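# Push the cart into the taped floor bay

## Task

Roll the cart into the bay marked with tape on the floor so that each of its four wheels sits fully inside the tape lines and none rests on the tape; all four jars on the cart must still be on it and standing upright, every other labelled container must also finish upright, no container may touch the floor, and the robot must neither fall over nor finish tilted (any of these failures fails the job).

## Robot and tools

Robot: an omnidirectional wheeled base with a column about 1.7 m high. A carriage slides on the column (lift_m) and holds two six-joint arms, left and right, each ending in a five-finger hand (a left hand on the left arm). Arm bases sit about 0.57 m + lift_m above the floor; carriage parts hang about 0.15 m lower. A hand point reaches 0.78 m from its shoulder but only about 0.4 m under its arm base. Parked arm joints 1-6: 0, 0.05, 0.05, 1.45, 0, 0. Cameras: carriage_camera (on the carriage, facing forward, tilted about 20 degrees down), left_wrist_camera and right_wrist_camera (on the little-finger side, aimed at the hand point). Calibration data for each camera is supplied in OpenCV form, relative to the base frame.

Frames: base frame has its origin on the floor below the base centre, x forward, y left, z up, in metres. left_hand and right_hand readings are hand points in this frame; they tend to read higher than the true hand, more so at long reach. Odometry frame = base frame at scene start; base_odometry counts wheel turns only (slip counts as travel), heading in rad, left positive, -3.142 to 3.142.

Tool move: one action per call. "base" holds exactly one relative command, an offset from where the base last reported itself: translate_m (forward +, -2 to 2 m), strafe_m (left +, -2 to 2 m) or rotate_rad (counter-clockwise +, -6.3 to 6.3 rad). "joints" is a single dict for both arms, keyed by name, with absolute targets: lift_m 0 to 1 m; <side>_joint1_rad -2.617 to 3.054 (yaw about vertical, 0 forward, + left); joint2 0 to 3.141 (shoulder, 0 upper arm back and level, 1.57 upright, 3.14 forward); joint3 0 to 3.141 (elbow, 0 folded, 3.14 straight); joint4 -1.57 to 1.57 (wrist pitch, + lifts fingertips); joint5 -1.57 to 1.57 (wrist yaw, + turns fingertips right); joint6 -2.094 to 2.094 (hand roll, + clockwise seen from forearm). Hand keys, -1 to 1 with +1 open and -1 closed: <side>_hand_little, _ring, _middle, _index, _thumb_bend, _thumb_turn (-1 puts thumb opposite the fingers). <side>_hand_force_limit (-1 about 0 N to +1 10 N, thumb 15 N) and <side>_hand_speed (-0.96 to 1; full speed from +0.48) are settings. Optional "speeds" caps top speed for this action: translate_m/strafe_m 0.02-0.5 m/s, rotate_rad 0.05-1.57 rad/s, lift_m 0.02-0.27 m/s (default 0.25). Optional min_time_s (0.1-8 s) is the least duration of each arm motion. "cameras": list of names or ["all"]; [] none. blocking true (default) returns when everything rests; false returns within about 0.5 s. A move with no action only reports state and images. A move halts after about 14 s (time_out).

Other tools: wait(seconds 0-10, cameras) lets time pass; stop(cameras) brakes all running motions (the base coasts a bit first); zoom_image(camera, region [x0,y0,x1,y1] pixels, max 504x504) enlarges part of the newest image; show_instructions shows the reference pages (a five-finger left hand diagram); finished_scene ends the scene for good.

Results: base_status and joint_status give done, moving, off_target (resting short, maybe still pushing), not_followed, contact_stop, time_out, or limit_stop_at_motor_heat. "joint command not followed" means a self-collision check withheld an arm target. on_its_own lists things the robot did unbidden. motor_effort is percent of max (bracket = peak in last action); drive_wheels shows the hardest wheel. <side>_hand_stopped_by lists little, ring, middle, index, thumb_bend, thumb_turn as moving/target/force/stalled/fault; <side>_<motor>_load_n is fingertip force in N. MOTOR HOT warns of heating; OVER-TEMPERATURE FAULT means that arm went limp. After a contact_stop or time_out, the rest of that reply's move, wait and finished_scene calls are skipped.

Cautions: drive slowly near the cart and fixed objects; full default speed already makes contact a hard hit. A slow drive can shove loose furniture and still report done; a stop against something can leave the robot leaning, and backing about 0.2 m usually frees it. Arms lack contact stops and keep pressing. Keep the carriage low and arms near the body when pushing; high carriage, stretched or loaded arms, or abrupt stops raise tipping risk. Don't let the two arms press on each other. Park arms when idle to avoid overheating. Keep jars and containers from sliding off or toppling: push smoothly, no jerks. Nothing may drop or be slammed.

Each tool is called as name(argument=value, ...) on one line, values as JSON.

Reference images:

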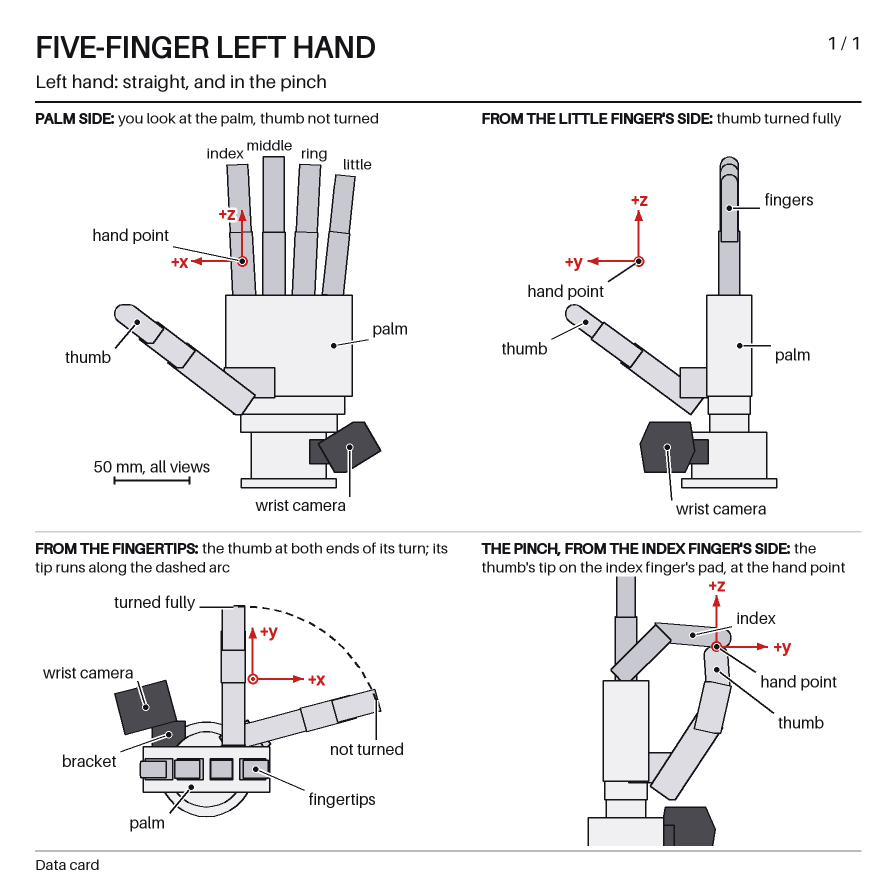

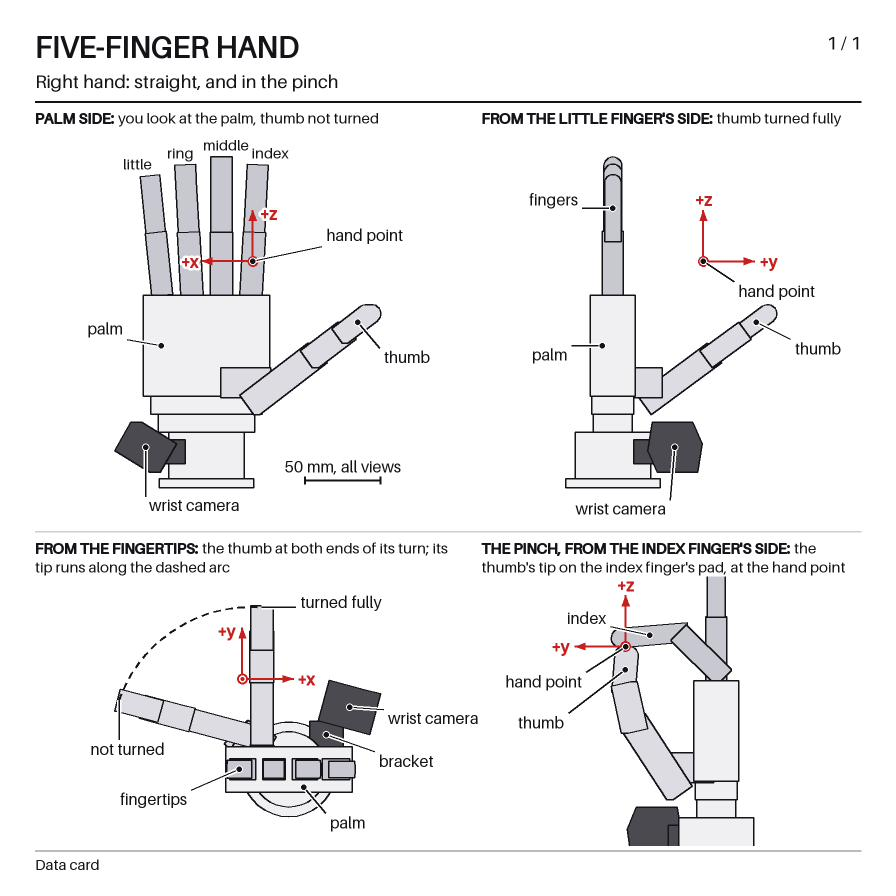

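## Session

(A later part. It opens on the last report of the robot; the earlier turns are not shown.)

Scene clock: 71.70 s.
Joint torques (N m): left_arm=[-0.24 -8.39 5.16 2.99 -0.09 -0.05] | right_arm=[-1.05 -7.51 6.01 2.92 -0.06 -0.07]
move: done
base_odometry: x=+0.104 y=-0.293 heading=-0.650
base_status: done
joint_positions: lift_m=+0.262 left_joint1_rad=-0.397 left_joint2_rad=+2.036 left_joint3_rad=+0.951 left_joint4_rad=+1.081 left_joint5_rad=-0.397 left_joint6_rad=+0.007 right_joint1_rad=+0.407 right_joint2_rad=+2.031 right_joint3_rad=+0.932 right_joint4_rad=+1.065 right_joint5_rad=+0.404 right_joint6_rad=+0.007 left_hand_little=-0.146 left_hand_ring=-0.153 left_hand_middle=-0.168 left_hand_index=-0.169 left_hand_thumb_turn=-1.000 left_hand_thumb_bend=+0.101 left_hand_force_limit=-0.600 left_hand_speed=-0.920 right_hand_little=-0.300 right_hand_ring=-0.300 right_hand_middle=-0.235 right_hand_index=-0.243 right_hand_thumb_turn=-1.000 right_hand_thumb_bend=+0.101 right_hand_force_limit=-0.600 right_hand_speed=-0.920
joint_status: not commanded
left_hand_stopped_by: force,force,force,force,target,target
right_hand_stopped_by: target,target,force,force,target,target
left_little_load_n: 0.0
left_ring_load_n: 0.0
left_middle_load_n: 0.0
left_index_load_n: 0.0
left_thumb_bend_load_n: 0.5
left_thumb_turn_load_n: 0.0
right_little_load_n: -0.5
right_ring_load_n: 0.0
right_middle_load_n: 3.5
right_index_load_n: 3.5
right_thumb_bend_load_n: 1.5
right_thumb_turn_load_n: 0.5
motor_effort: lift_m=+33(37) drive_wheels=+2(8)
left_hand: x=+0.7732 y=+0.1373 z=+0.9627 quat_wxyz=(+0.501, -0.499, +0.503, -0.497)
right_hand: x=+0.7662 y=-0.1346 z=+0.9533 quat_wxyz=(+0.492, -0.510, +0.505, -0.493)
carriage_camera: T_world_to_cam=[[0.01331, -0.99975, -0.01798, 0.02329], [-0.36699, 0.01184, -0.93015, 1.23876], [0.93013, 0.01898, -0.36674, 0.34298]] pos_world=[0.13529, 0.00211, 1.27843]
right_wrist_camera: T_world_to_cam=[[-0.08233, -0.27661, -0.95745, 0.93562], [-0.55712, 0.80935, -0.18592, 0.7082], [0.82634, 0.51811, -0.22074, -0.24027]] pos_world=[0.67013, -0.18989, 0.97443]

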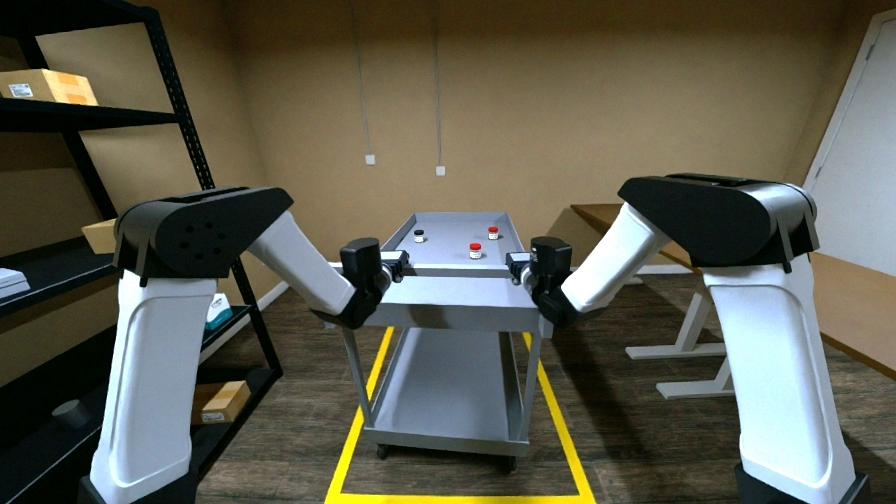

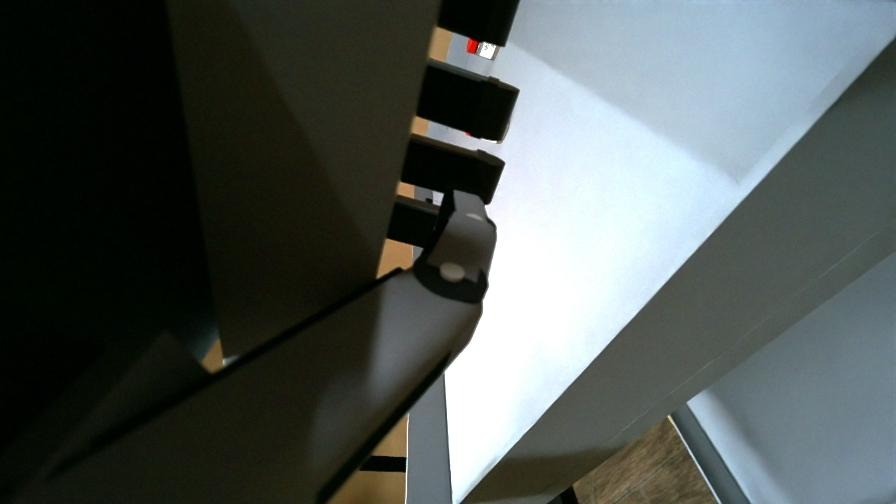

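move(joints={"left_hand_speed": -0.7, "right_hand_speed": -0.7, "left_hand_little": 1, "left_hand_ring": 1, "left_hand_middle": 1, "left_hand_index": 1, "left_hand_thumb_bend": 1, "right_hand_little": 1, "right_hand_ring": 1, "right_hand_middle": 1, "right_hand_index": 1, "right_hand_thumb_bend": 1}, cameras=["all"])

Scene clock: 74.80 s.
Joint torques (N m): left_arm=[-0.17 -8.36 5.19 2.87 -0.09 -0.05] | right_arm=[-0.99 -7.51 6.01 2.65 -0.07 -0.07]
move: done
base_odometry: x=+0.104 y=-0.293 heading=-0.650
base_status: not commanded
joint_positions: lift_m=+0.262 left_joint1_rad=-0.397 left_joint2_rad=+2.036 left_joint3_rad=+0.951 left_joint4_rad=+1.092 left_joint5_rad=-0.397 left_joint6_rad=+0.007 right_joint1_rad=+0.407 right_joint2_rad=+2.031 right_joint3_rad=+0.932 right_joint4_rad=+1.088 right_joint5_rad=+0.404 right_joint6_rad=+0.007 left_hand_little=+1.000 left_hand_ring=+1.000 left_hand_middle=+1.000 left_hand_index=+1.000 left_hand_thumb_turn=-1.000 left_hand_thumb_bend=+1.000 left_hand_force_limit=-0.600 left_hand_speed=-0.700 right_hand_little=+1.000 right_hand_ring=+1.000 right_hand_middle=+1.000 right_hand_index=+1.000 right_hand_thumb_turn=-1.000 right_hand_thumb_bend=+1.000 right_hand_force_limit=-0.600 right_hand_speed=-0.700
joint_status: all done
left_hand_stopped_by: target,target,target,target,target,target
right_hand_stopped_by: target,target,target,target,target,target
left_little_load_n: 0.0
left_ring_load_n: 0.0
left_middle_load_n: 0.0
left_index_load_n: 0.0
left_thumb_bend_load_n: 0.0
left_thumb_turn_load_n: -0.5
right_little_load_n: 0.0
right_ring_load_n: -0.5
right_middle_load_n: 0.0
right_index_load_n: -0.5
right_thumb_bend_load_n: 0.0
right_thumb_turn_load_n: 0.0
motor_effort: lift_m=+35(37) drive_wheels=+2(2)
left_hand: x=+0.7738 y=+0.1371 z=+0.9656 quat_wxyz=(+0.503, -0.497, +0.499, -0.501)
right_hand: x=+0.7676 y=-0.1340 z=+0.9594 quat_wxyz=(+0.499, -0.502, +0.502, -0.496)
pictures: carriage_camera, left_wrist_camera, right_wrist_camera
carriage_camera: T_world_to_cam=[[0.01331, -0.99975, -0.01798, 0.02329], [-0.36699, 0.01184, -0.93015, 1.23876], [0.93013, 0.01898, -0.36674, 0.34298]] pos_world=[0.13529, 0.00211, 1.27843]
left_wrist_camera: T_world_to_cam=[[-0.02708, -0.27945, 0.95978, -0.86471], [-0.47338, -0.84206, -0.25854, 0.73549], [0.88044, -0.46134, -0.10948, -0.39757]] pos_world=[0.67478, 0.19427, 0.97655]
right_wrist_camera: T_world_to_cam=[[-0.0623, -0.26789, -0.96143, 0.93131], [-0.55314, 0.8111, -0.19016, 0.7108], [0.83076, 0.51996, -0.19871, -0.2647]] pos_world=[0.67109, -0.18941, 0.97796]

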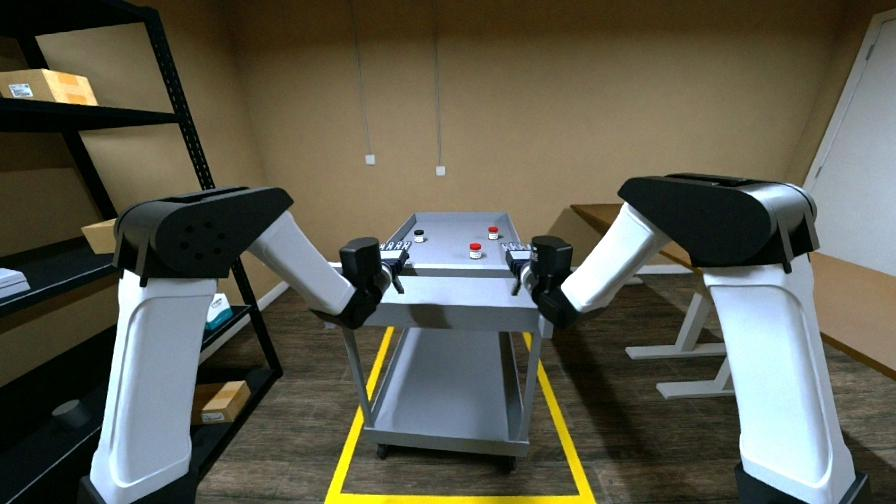

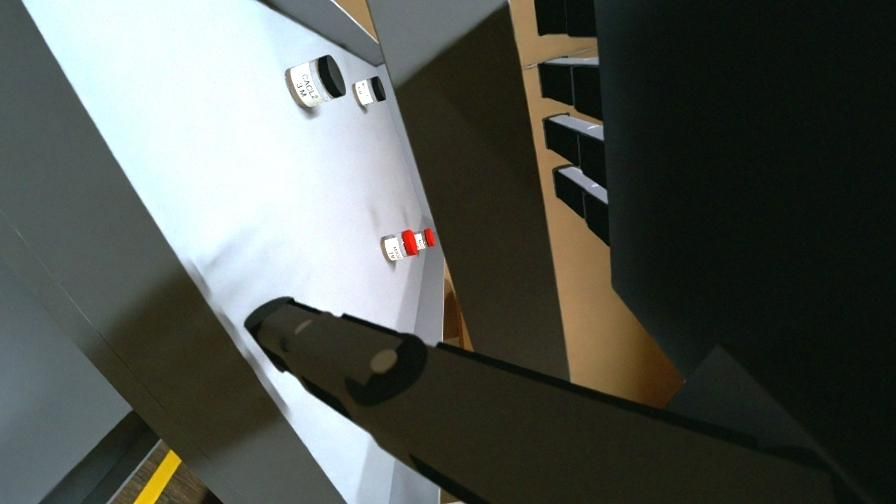

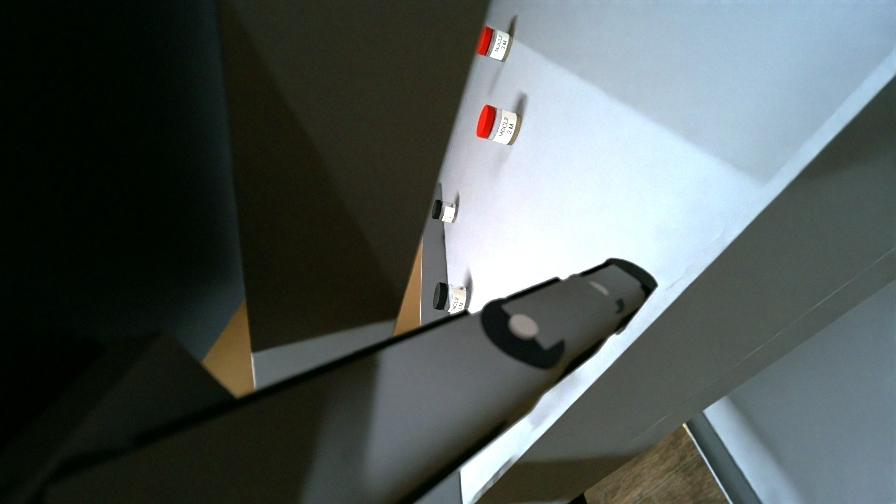

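move(joints={"lift_m": 0.282}, speeds={"lift_m": 0.06})

move(base={"translate_m": -0.3}, speeds={"translate_m": 0.1}, cameras=["all"])

Scene clock: 75.87 s.
Joint torques (N m): left_arm=[-0.25 -8.39 5.24 2.77 -0.12 -0.06] | right_arm=[-0.98 -7.61 5.96 2.76 -0.05 -0.06]
move: done
base_odometry: x=+0.104 y=-0.293 heading=-0.650
base_status: not commanded
joint_positions: lift_m=+0.282 left_joint1_rad=-0.397 left_joint2_rad=+2.036 left_joint3_rad=+0.951 left_joint4_rad=+1.102 left_joint5_rad=-0.397 left_joint6_rad=+0.007 right_joint1_rad=+0.407 right_joint2_rad=+2.032 right_joint3_rad=+0.932 right_joint4_rad=+1.081 right_joint5_rad=+0.403 right_joint6_rad=+0.007 left_hand_little=+1.000 left_hand_ring=+1.000 left_hand_middle=+1.000 left_hand_index=+1.000 left_hand_thumb_turn=-1.000 left_hand_thumb_bend=+1.000 left_hand_force_limit=-0.600 left_hand_speed=-0.700 right_hand_little=+1.000 right_hand_ring=+1.000 right_hand_middle=+1.000 right_hand_index=+1.000 right_hand_thumb_turn=-1.000 right_hand_thumb_bend=+1.000 right_hand_force_limit=-0.600 right_hand_speed=-0.700
joint_status: all done
left_hand_stopped_by: target,target,target,target,target,target
right_hand_stopped_by: target,target,target,target,target,target
left_little_load_n: 0.0
left_ring_load_n: 0.0
left_middle_load_n: 0.0
left_index_load_n: 0.0
left_thumb_bend_load_n: 0.0
left_thumb_turn_load_n: 0.0
right_little_load_n: 0.0
right_ring_load_n: 0.0
right_middle_load_n: -0.5
right_index_load_n: 0.0
right_thumb_bend_load_n: 0.0
right_thumb_turn_load_n: 0.5
motor_effort: lift_m=+35(42) drive_wheels=+1(2)
left_hand: x=+0.7743 y=+0.1369 z=+0.9882 quat_wxyz=(+0.504, -0.496, +0.496, -0.504)
right_hand: x=+0.7671 y=-0.1339 z=+0.9765 quat_wxyz=(+0.496, -0.506, +0.503, -0.495)
pictures: none

Scene clock: 79.57 s.
Joint torques (N m): left_arm=[-0.28 -8.42 5.33 2.77 -0.1 -0.06] | right_arm=[-0.84 -7.64 6 2.59 -0.05 -0.07]
move: done
base_odometry: x=-0.134 y=-0.111 heading=-0.650
base_status: done
joint_positions: lift_m=+0.282 left_joint1_rad=-0.397 left_joint2_rad=+2.036 left_joint3_rad=+0.951 left_joint4_rad=+1.102 left_joint5_rad=-0.397 left_joint6_rad=+0.007 right_joint1_rad=+0.406 right_joint2_rad=+2.032 right_joint3_rad=+0.932 right_joint4_rad=+1.093 right_joint5_rad=+0.403 right_joint6_rad=+0.007 left_hand_little=+1.000 left_hand_ring=+1.000 left_hand_middle=+1.000 left_hand_index=+1.000 left_hand_thumb_turn=-1.000 left_hand_thumb_bend=+1.000 left_hand_force_limit=-0.600 left_hand_speed=-0.700 right_hand_little=+1.000 right_hand_ring=+1.000 right_hand_middle=+1.000 right_hand_index=+1.000 right_hand_thumb_turn=-1.000 right_hand_thumb_bend=+1.000 right_hand_force_limit=-0.600 right_hand_speed=-0.700
joint_status: not commanded
left_hand_stopped_by: target,target,target,target,target,target
right_hand_stopped_by: target,target,target,target,target,target
left_little_load_n: 0.0
left_ring_load_n: 0.0
left_middle_load_n: 0.0
left_index_load_n: 0.0
left_thumb_bend_load_n: 0.0
left_thumb_turn_load_n: 0.0
right_little_load_n: 0.0
right_ring_load_n: 0.0
right_middle_load_n: 0.0
right_index_load_n: -0.5
right_thumb_bend_load_n: 0.0
right_thumb_turn_load_n: 0.0
motor_effort: lift_m=+33(37) drive_wheels=+0(9)
left_hand: x=+0.7742 y=+0.1367 z=+0.9881 quat_wxyz=(+0.504, -0.496, +0.496, -0.504)
right_hand: x=+0.7680 y=-0.1342 z=+0.9798 quat_wxyz=(+0.500, -0.501, +0.502, -0.496)
pictures: carriage_camera, left_wrist_camera, right_wrist_camera
carriage_camera: T_world_to_cam=[[0.01331, -0.99975, -0.01798, 0.02365], [-0.36699, 0.01184, -0.93015, 1.25736], [0.93013, 0.01898, -0.36674, 0.35031]] pos_world=[0.13529, 0.00211, 1.29843]
left_wrist_camera: T_world_to_cam=[[-0.03533, -0.27605, 0.96049, -0.88113], [-0.4715, -0.8428, -0.25956, 0.74082], [0.88116, -0.46204, -0.10039, -0.40506]] pos_world=[0.67509, 0.19397, 0.99794]
right_wrist_camera: T_world_to_cam=[[-0.05944, -0.26676, -0.96193, 0.94927], [-0.55296, 0.81108, -0.19076, 0.71549], [0.83109, 0.52057, -0.19572, -0.26391]] pos_world=[0.67139, -0.18971, 0.99796]

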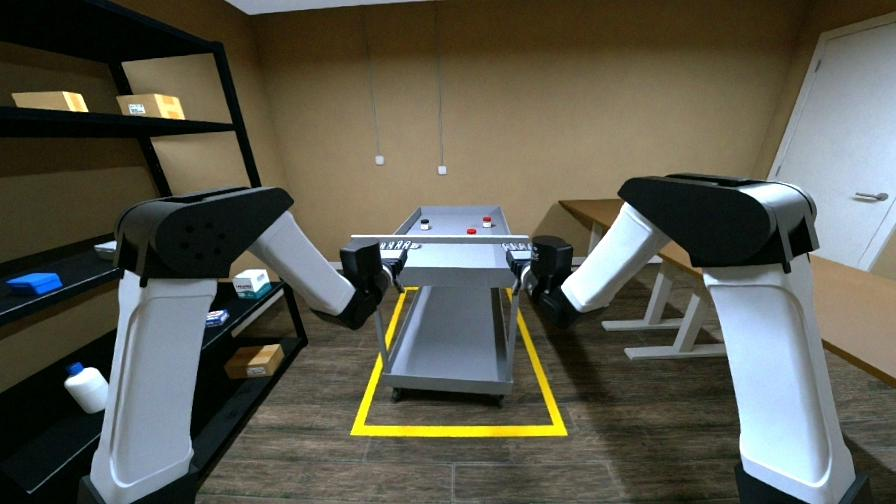

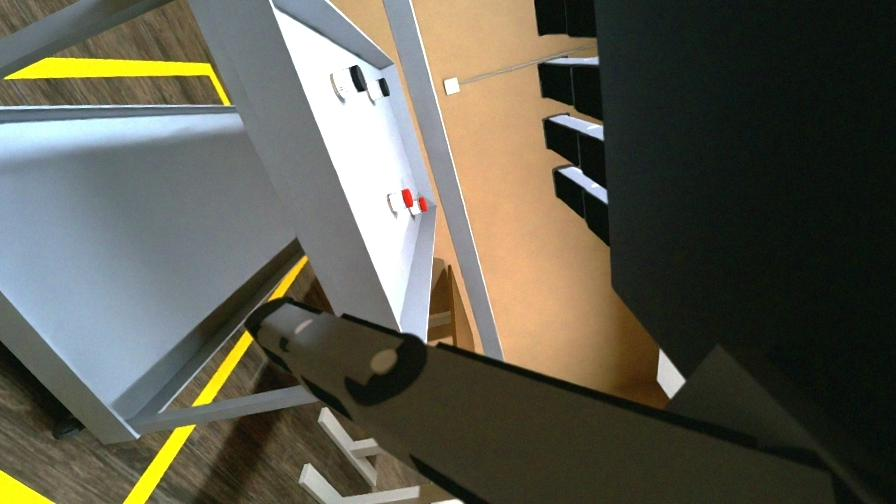

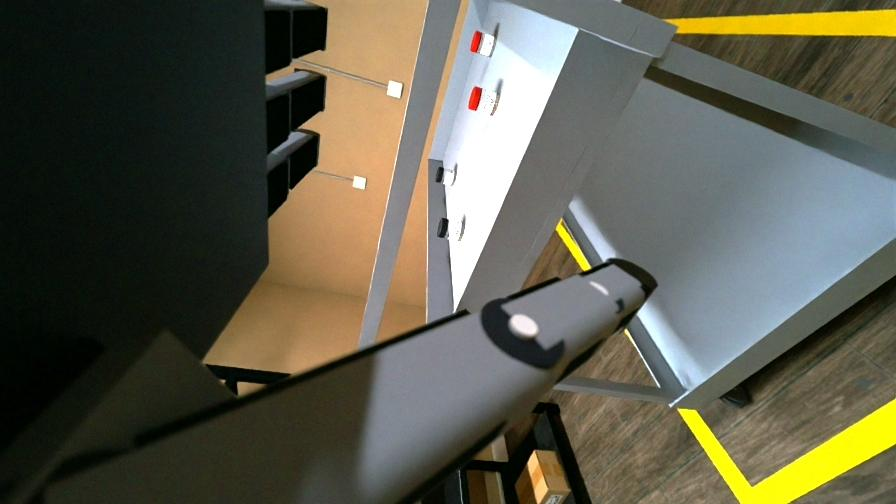

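move(base={"translate_m": -0.3}, joints={"lift_m": 0.9, "left_joint1_rad": 0, "left_joint2_rad": 0.05, "left_joint3_rad": 0.05, "left_joint4_rad": 1.45, "left_joint5_rad": 0, "right_joint1_rad": 0, "right_joint2_rad": 0.05, "right_joint3_rad": 0.05, "right_joint4_rad": 1.45, "right_joint5_rad": 0}, speeds={"translate_m": 0.2}, min_time_s=2.5, cameras=["carriage_camera"])

zoom_image(camera="carriage_camera", region=[370, 230, 550, 400])

Scene clock: 82.93 s.
Joint torques (N m): left_arm=[0.53 2.4 4.36 0.1 0.02 -0.05] | right_arm=[-1.06 2.62 3.62 0.02 -0.15 -0.06]
move: done
base_odometry: x=-0.373 y=+0.070 heading=-0.649
base_status: done
joint_positions: lift_m=+0.900 left_joint1_rad=-0.006 left_joint2_rad=+0.060 left_joint3_rad=+0.067 left_joint4_rad=+1.446 left_joint5_rad=-0.009 left_joint6_rad=+0.007 right_joint1_rad=+0.008 right_joint2_rad=+0.062 right_joint3_rad=+0.067 right_joint4_rad=+1.436 right_joint5_rad=+0.009 right_joint6_rad=+0.007 left_hand_little=+1.000 left_hand_ring=+1.000 left_hand_middle=+1.000 left_hand_index=+1.000 left_hand_thumb_turn=-1.000 left_hand_thumb_bend=+1.000 left_hand_force_limit=-0.600 left_hand_speed=-0.700 right_hand_little=+1.000 right_hand_ring=+1.000 right_hand_middle=+1.000 right_hand_index=+1.000 right_hand_thumb_turn=-1.000 right_hand_thumb_bend=+1.000 right_hand_force_limit=-0.600 right_hand_speed=-0.700
joint_status: all done
left_hand_stopped_by: target,target,target,target,target,target
right_hand_stopped_by: target,target,target,target,target,target
left_little_load_n: 0.0
left_ring_load_n: 0.0
left_middle_load_n: 0.0
left_index_load_n: 0.0
left_thumb_bend_load_n: 0.0
left_thumb_turn_load_n: 0.0
right_little_load_n: 0.0
right_ring_load_n: 0.0
right_middle_load_n: 0.0
right_index_load_n: 0.0
right_thumb_bend_load_n: 0.0
right_thumb_turn_load_n: 0.0
motor_effort: lift_m=+35(43) drive_wheels=+1(9)
left_hand: x=+0.3212 y=+0.2854 z=+1.9515 quat_wxyz=(+0.707, -0.045, +0.039, -0.705)
right_hand: x=+0.3239 y=-0.2842 z=+1.9504 quat_wxyz=(+0.711, -0.043, +0.049, -0.701)
carriage_camera: T_world_to_cam=[[0.01331, -0.99975, -0.01798, 0.03477], [-0.36699, 0.01184, -0.93015, 1.83229], [0.93013, 0.01898, -0.36674, 0.577]] pos_world=[0.13529, 0.00211, 1.91653]

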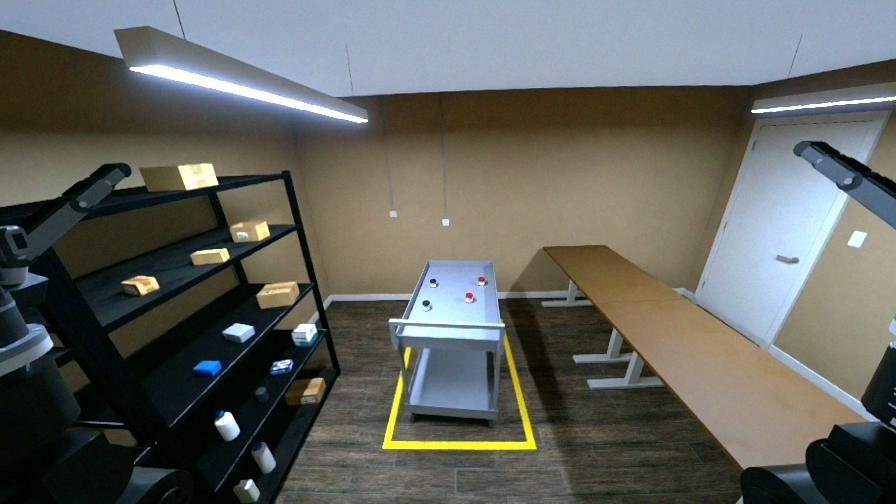

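Scaled by 2.800.

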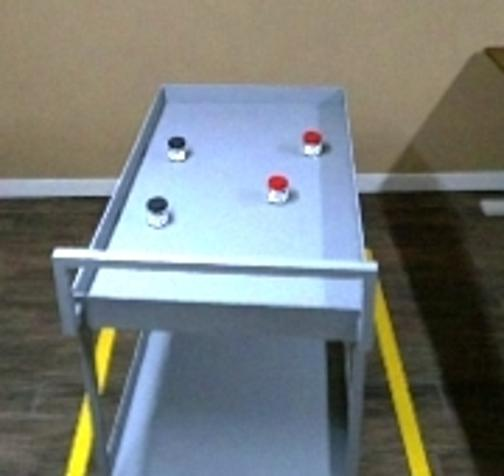

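zoom_image(camera="carriage_camera", region=[370, 330, 550, 460])

Scaled by 2.800.

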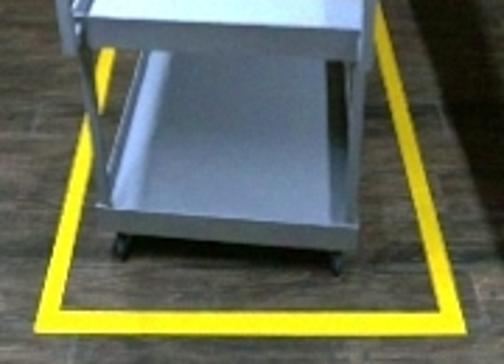

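move(base={"strafe_m": -0.5}, joints={"lift_m": 0.3}, speeds={"strafe_m": 0.25}, cameras=["carriage_camera"])

zoom_image(camera="carriage_camera", region=[260, 210, 500, 420])

Scene clock: 88.40 s.
Joint torques (N m): left_arm=[0.4 2.59 4.85 0.08 -0.07 -0.07] | right_arm=[-0.9 2.89 4.26 0.05 -0.11 -0.06]
move: done
base_odometry: x=-0.676 y=-0.328 heading=-0.650
base_status: done
joint_positions: lift_m=+0.300 left_joint1_rad=-0.004 left_joint2_rad=+0.056 left_joint3_rad=+0.059 left_joint4_rad=+1.448 left_joint5_rad=-0.005 left_joint6_rad=+0.007 right_joint1_rad=+0.006 right_joint2_rad=+0.057 right_joint3_rad=+0.060 right_joint4_rad=+1.438 right_joint5_rad=+0.005 right_joint6_rad=+0.007 left_hand_little=+1.000 left_hand_ring=+1.000 left_hand_middle=+1.000 left_hand_index=+1.000 left_hand_thumb_turn=-1.000 left_hand_thumb_bend=+1.000 left_hand_force_limit=-0.600 left_hand_speed=-0.700 right_hand_little=+1.000 right_hand_ring=+1.000 right_hand_middle=+1.000 right_hand_index=+1.000 right_hand_thumb_turn=-1.000 right_hand_thumb_bend=+1.000 right_hand_force_limit=-0.600 right_hand_speed=-0.700
joint_status: all done
left_hand_stopped_by: target,target,target,target,target,target
right_hand_stopped_by: target,target,target,target,target,target
left_little_load_n: 0.0
left_ring_load_n: 0.0
left_middle_load_n: 0.0
left_index_load_n: 0.0
left_thumb_bend_load_n: 0.0
left_thumb_turn_load_n: 0.0
right_little_load_n: 0.0
right_ring_load_n: 0.0
right_middle_load_n: 0.0
right_index_load_n: 0.0
right_thumb_bend_load_n: 0.0
right_thumb_turn_load_n: 0.0
motor_effort: lift_m=+30(33) drive_wheels=+0(8)
left_hand: x=+0.3216 y=+0.2846 z=+1.3496 quat_wxyz=(+0.707, -0.044, +0.041, -0.705)
right_hand: x=+0.3241 y=-0.2836 z=+1.3487 quat_wxyz=(+0.710, -0.044, +0.048, -0.701)
carriage_camera: T_world_to_cam=[[0.01331, -0.99975, -0.01798, 0.02398], [-0.36699, 0.01184, -0.93015, 1.27439], [0.93013, 0.01898, -0.36674, 0.35702]] pos_world=[0.13529, 0.00211, 1.31673]

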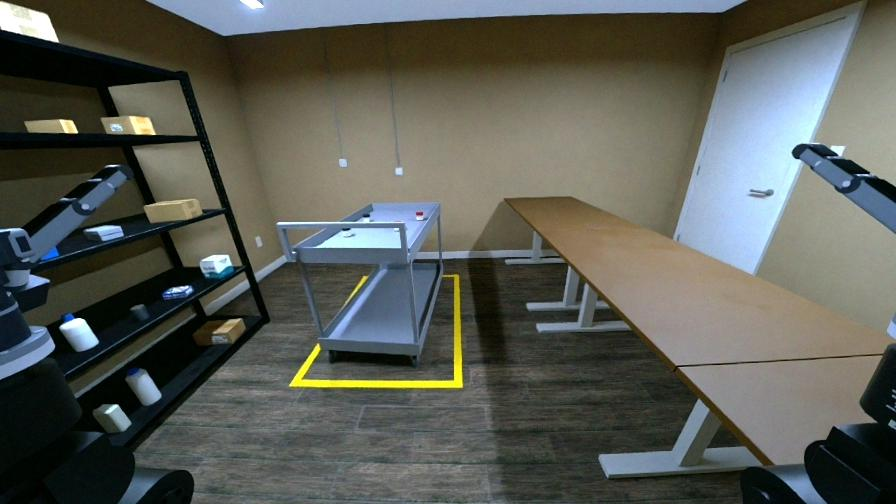

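Scaled by 2.100.

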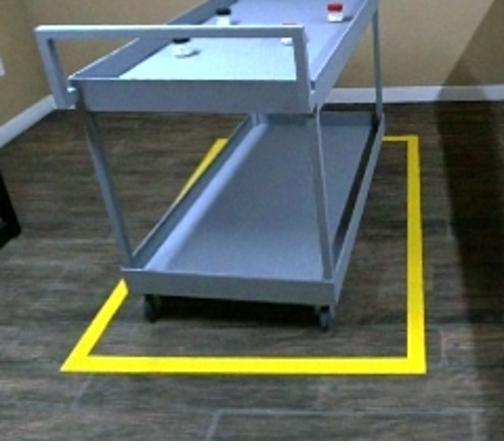

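zoom_image(camera="carriage_camera", region=[390, 240, 480, 330])

zoom_image(camera="carriage_camera", region=[300, 320, 480, 400])

Scaled by 5.600.

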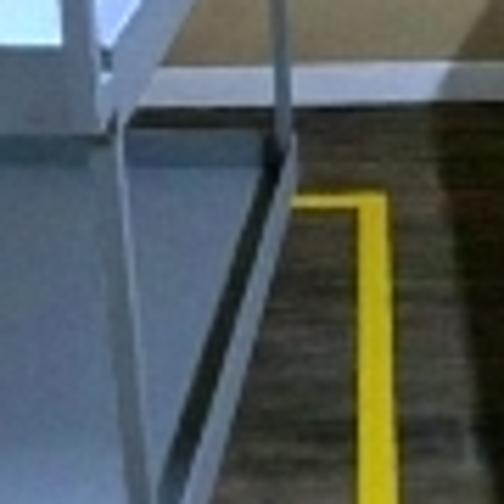

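Scaled by 2.800.

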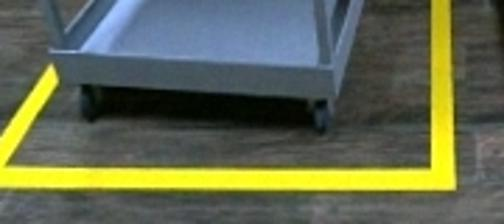

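finished_scene()

The scene is finished: the task was done.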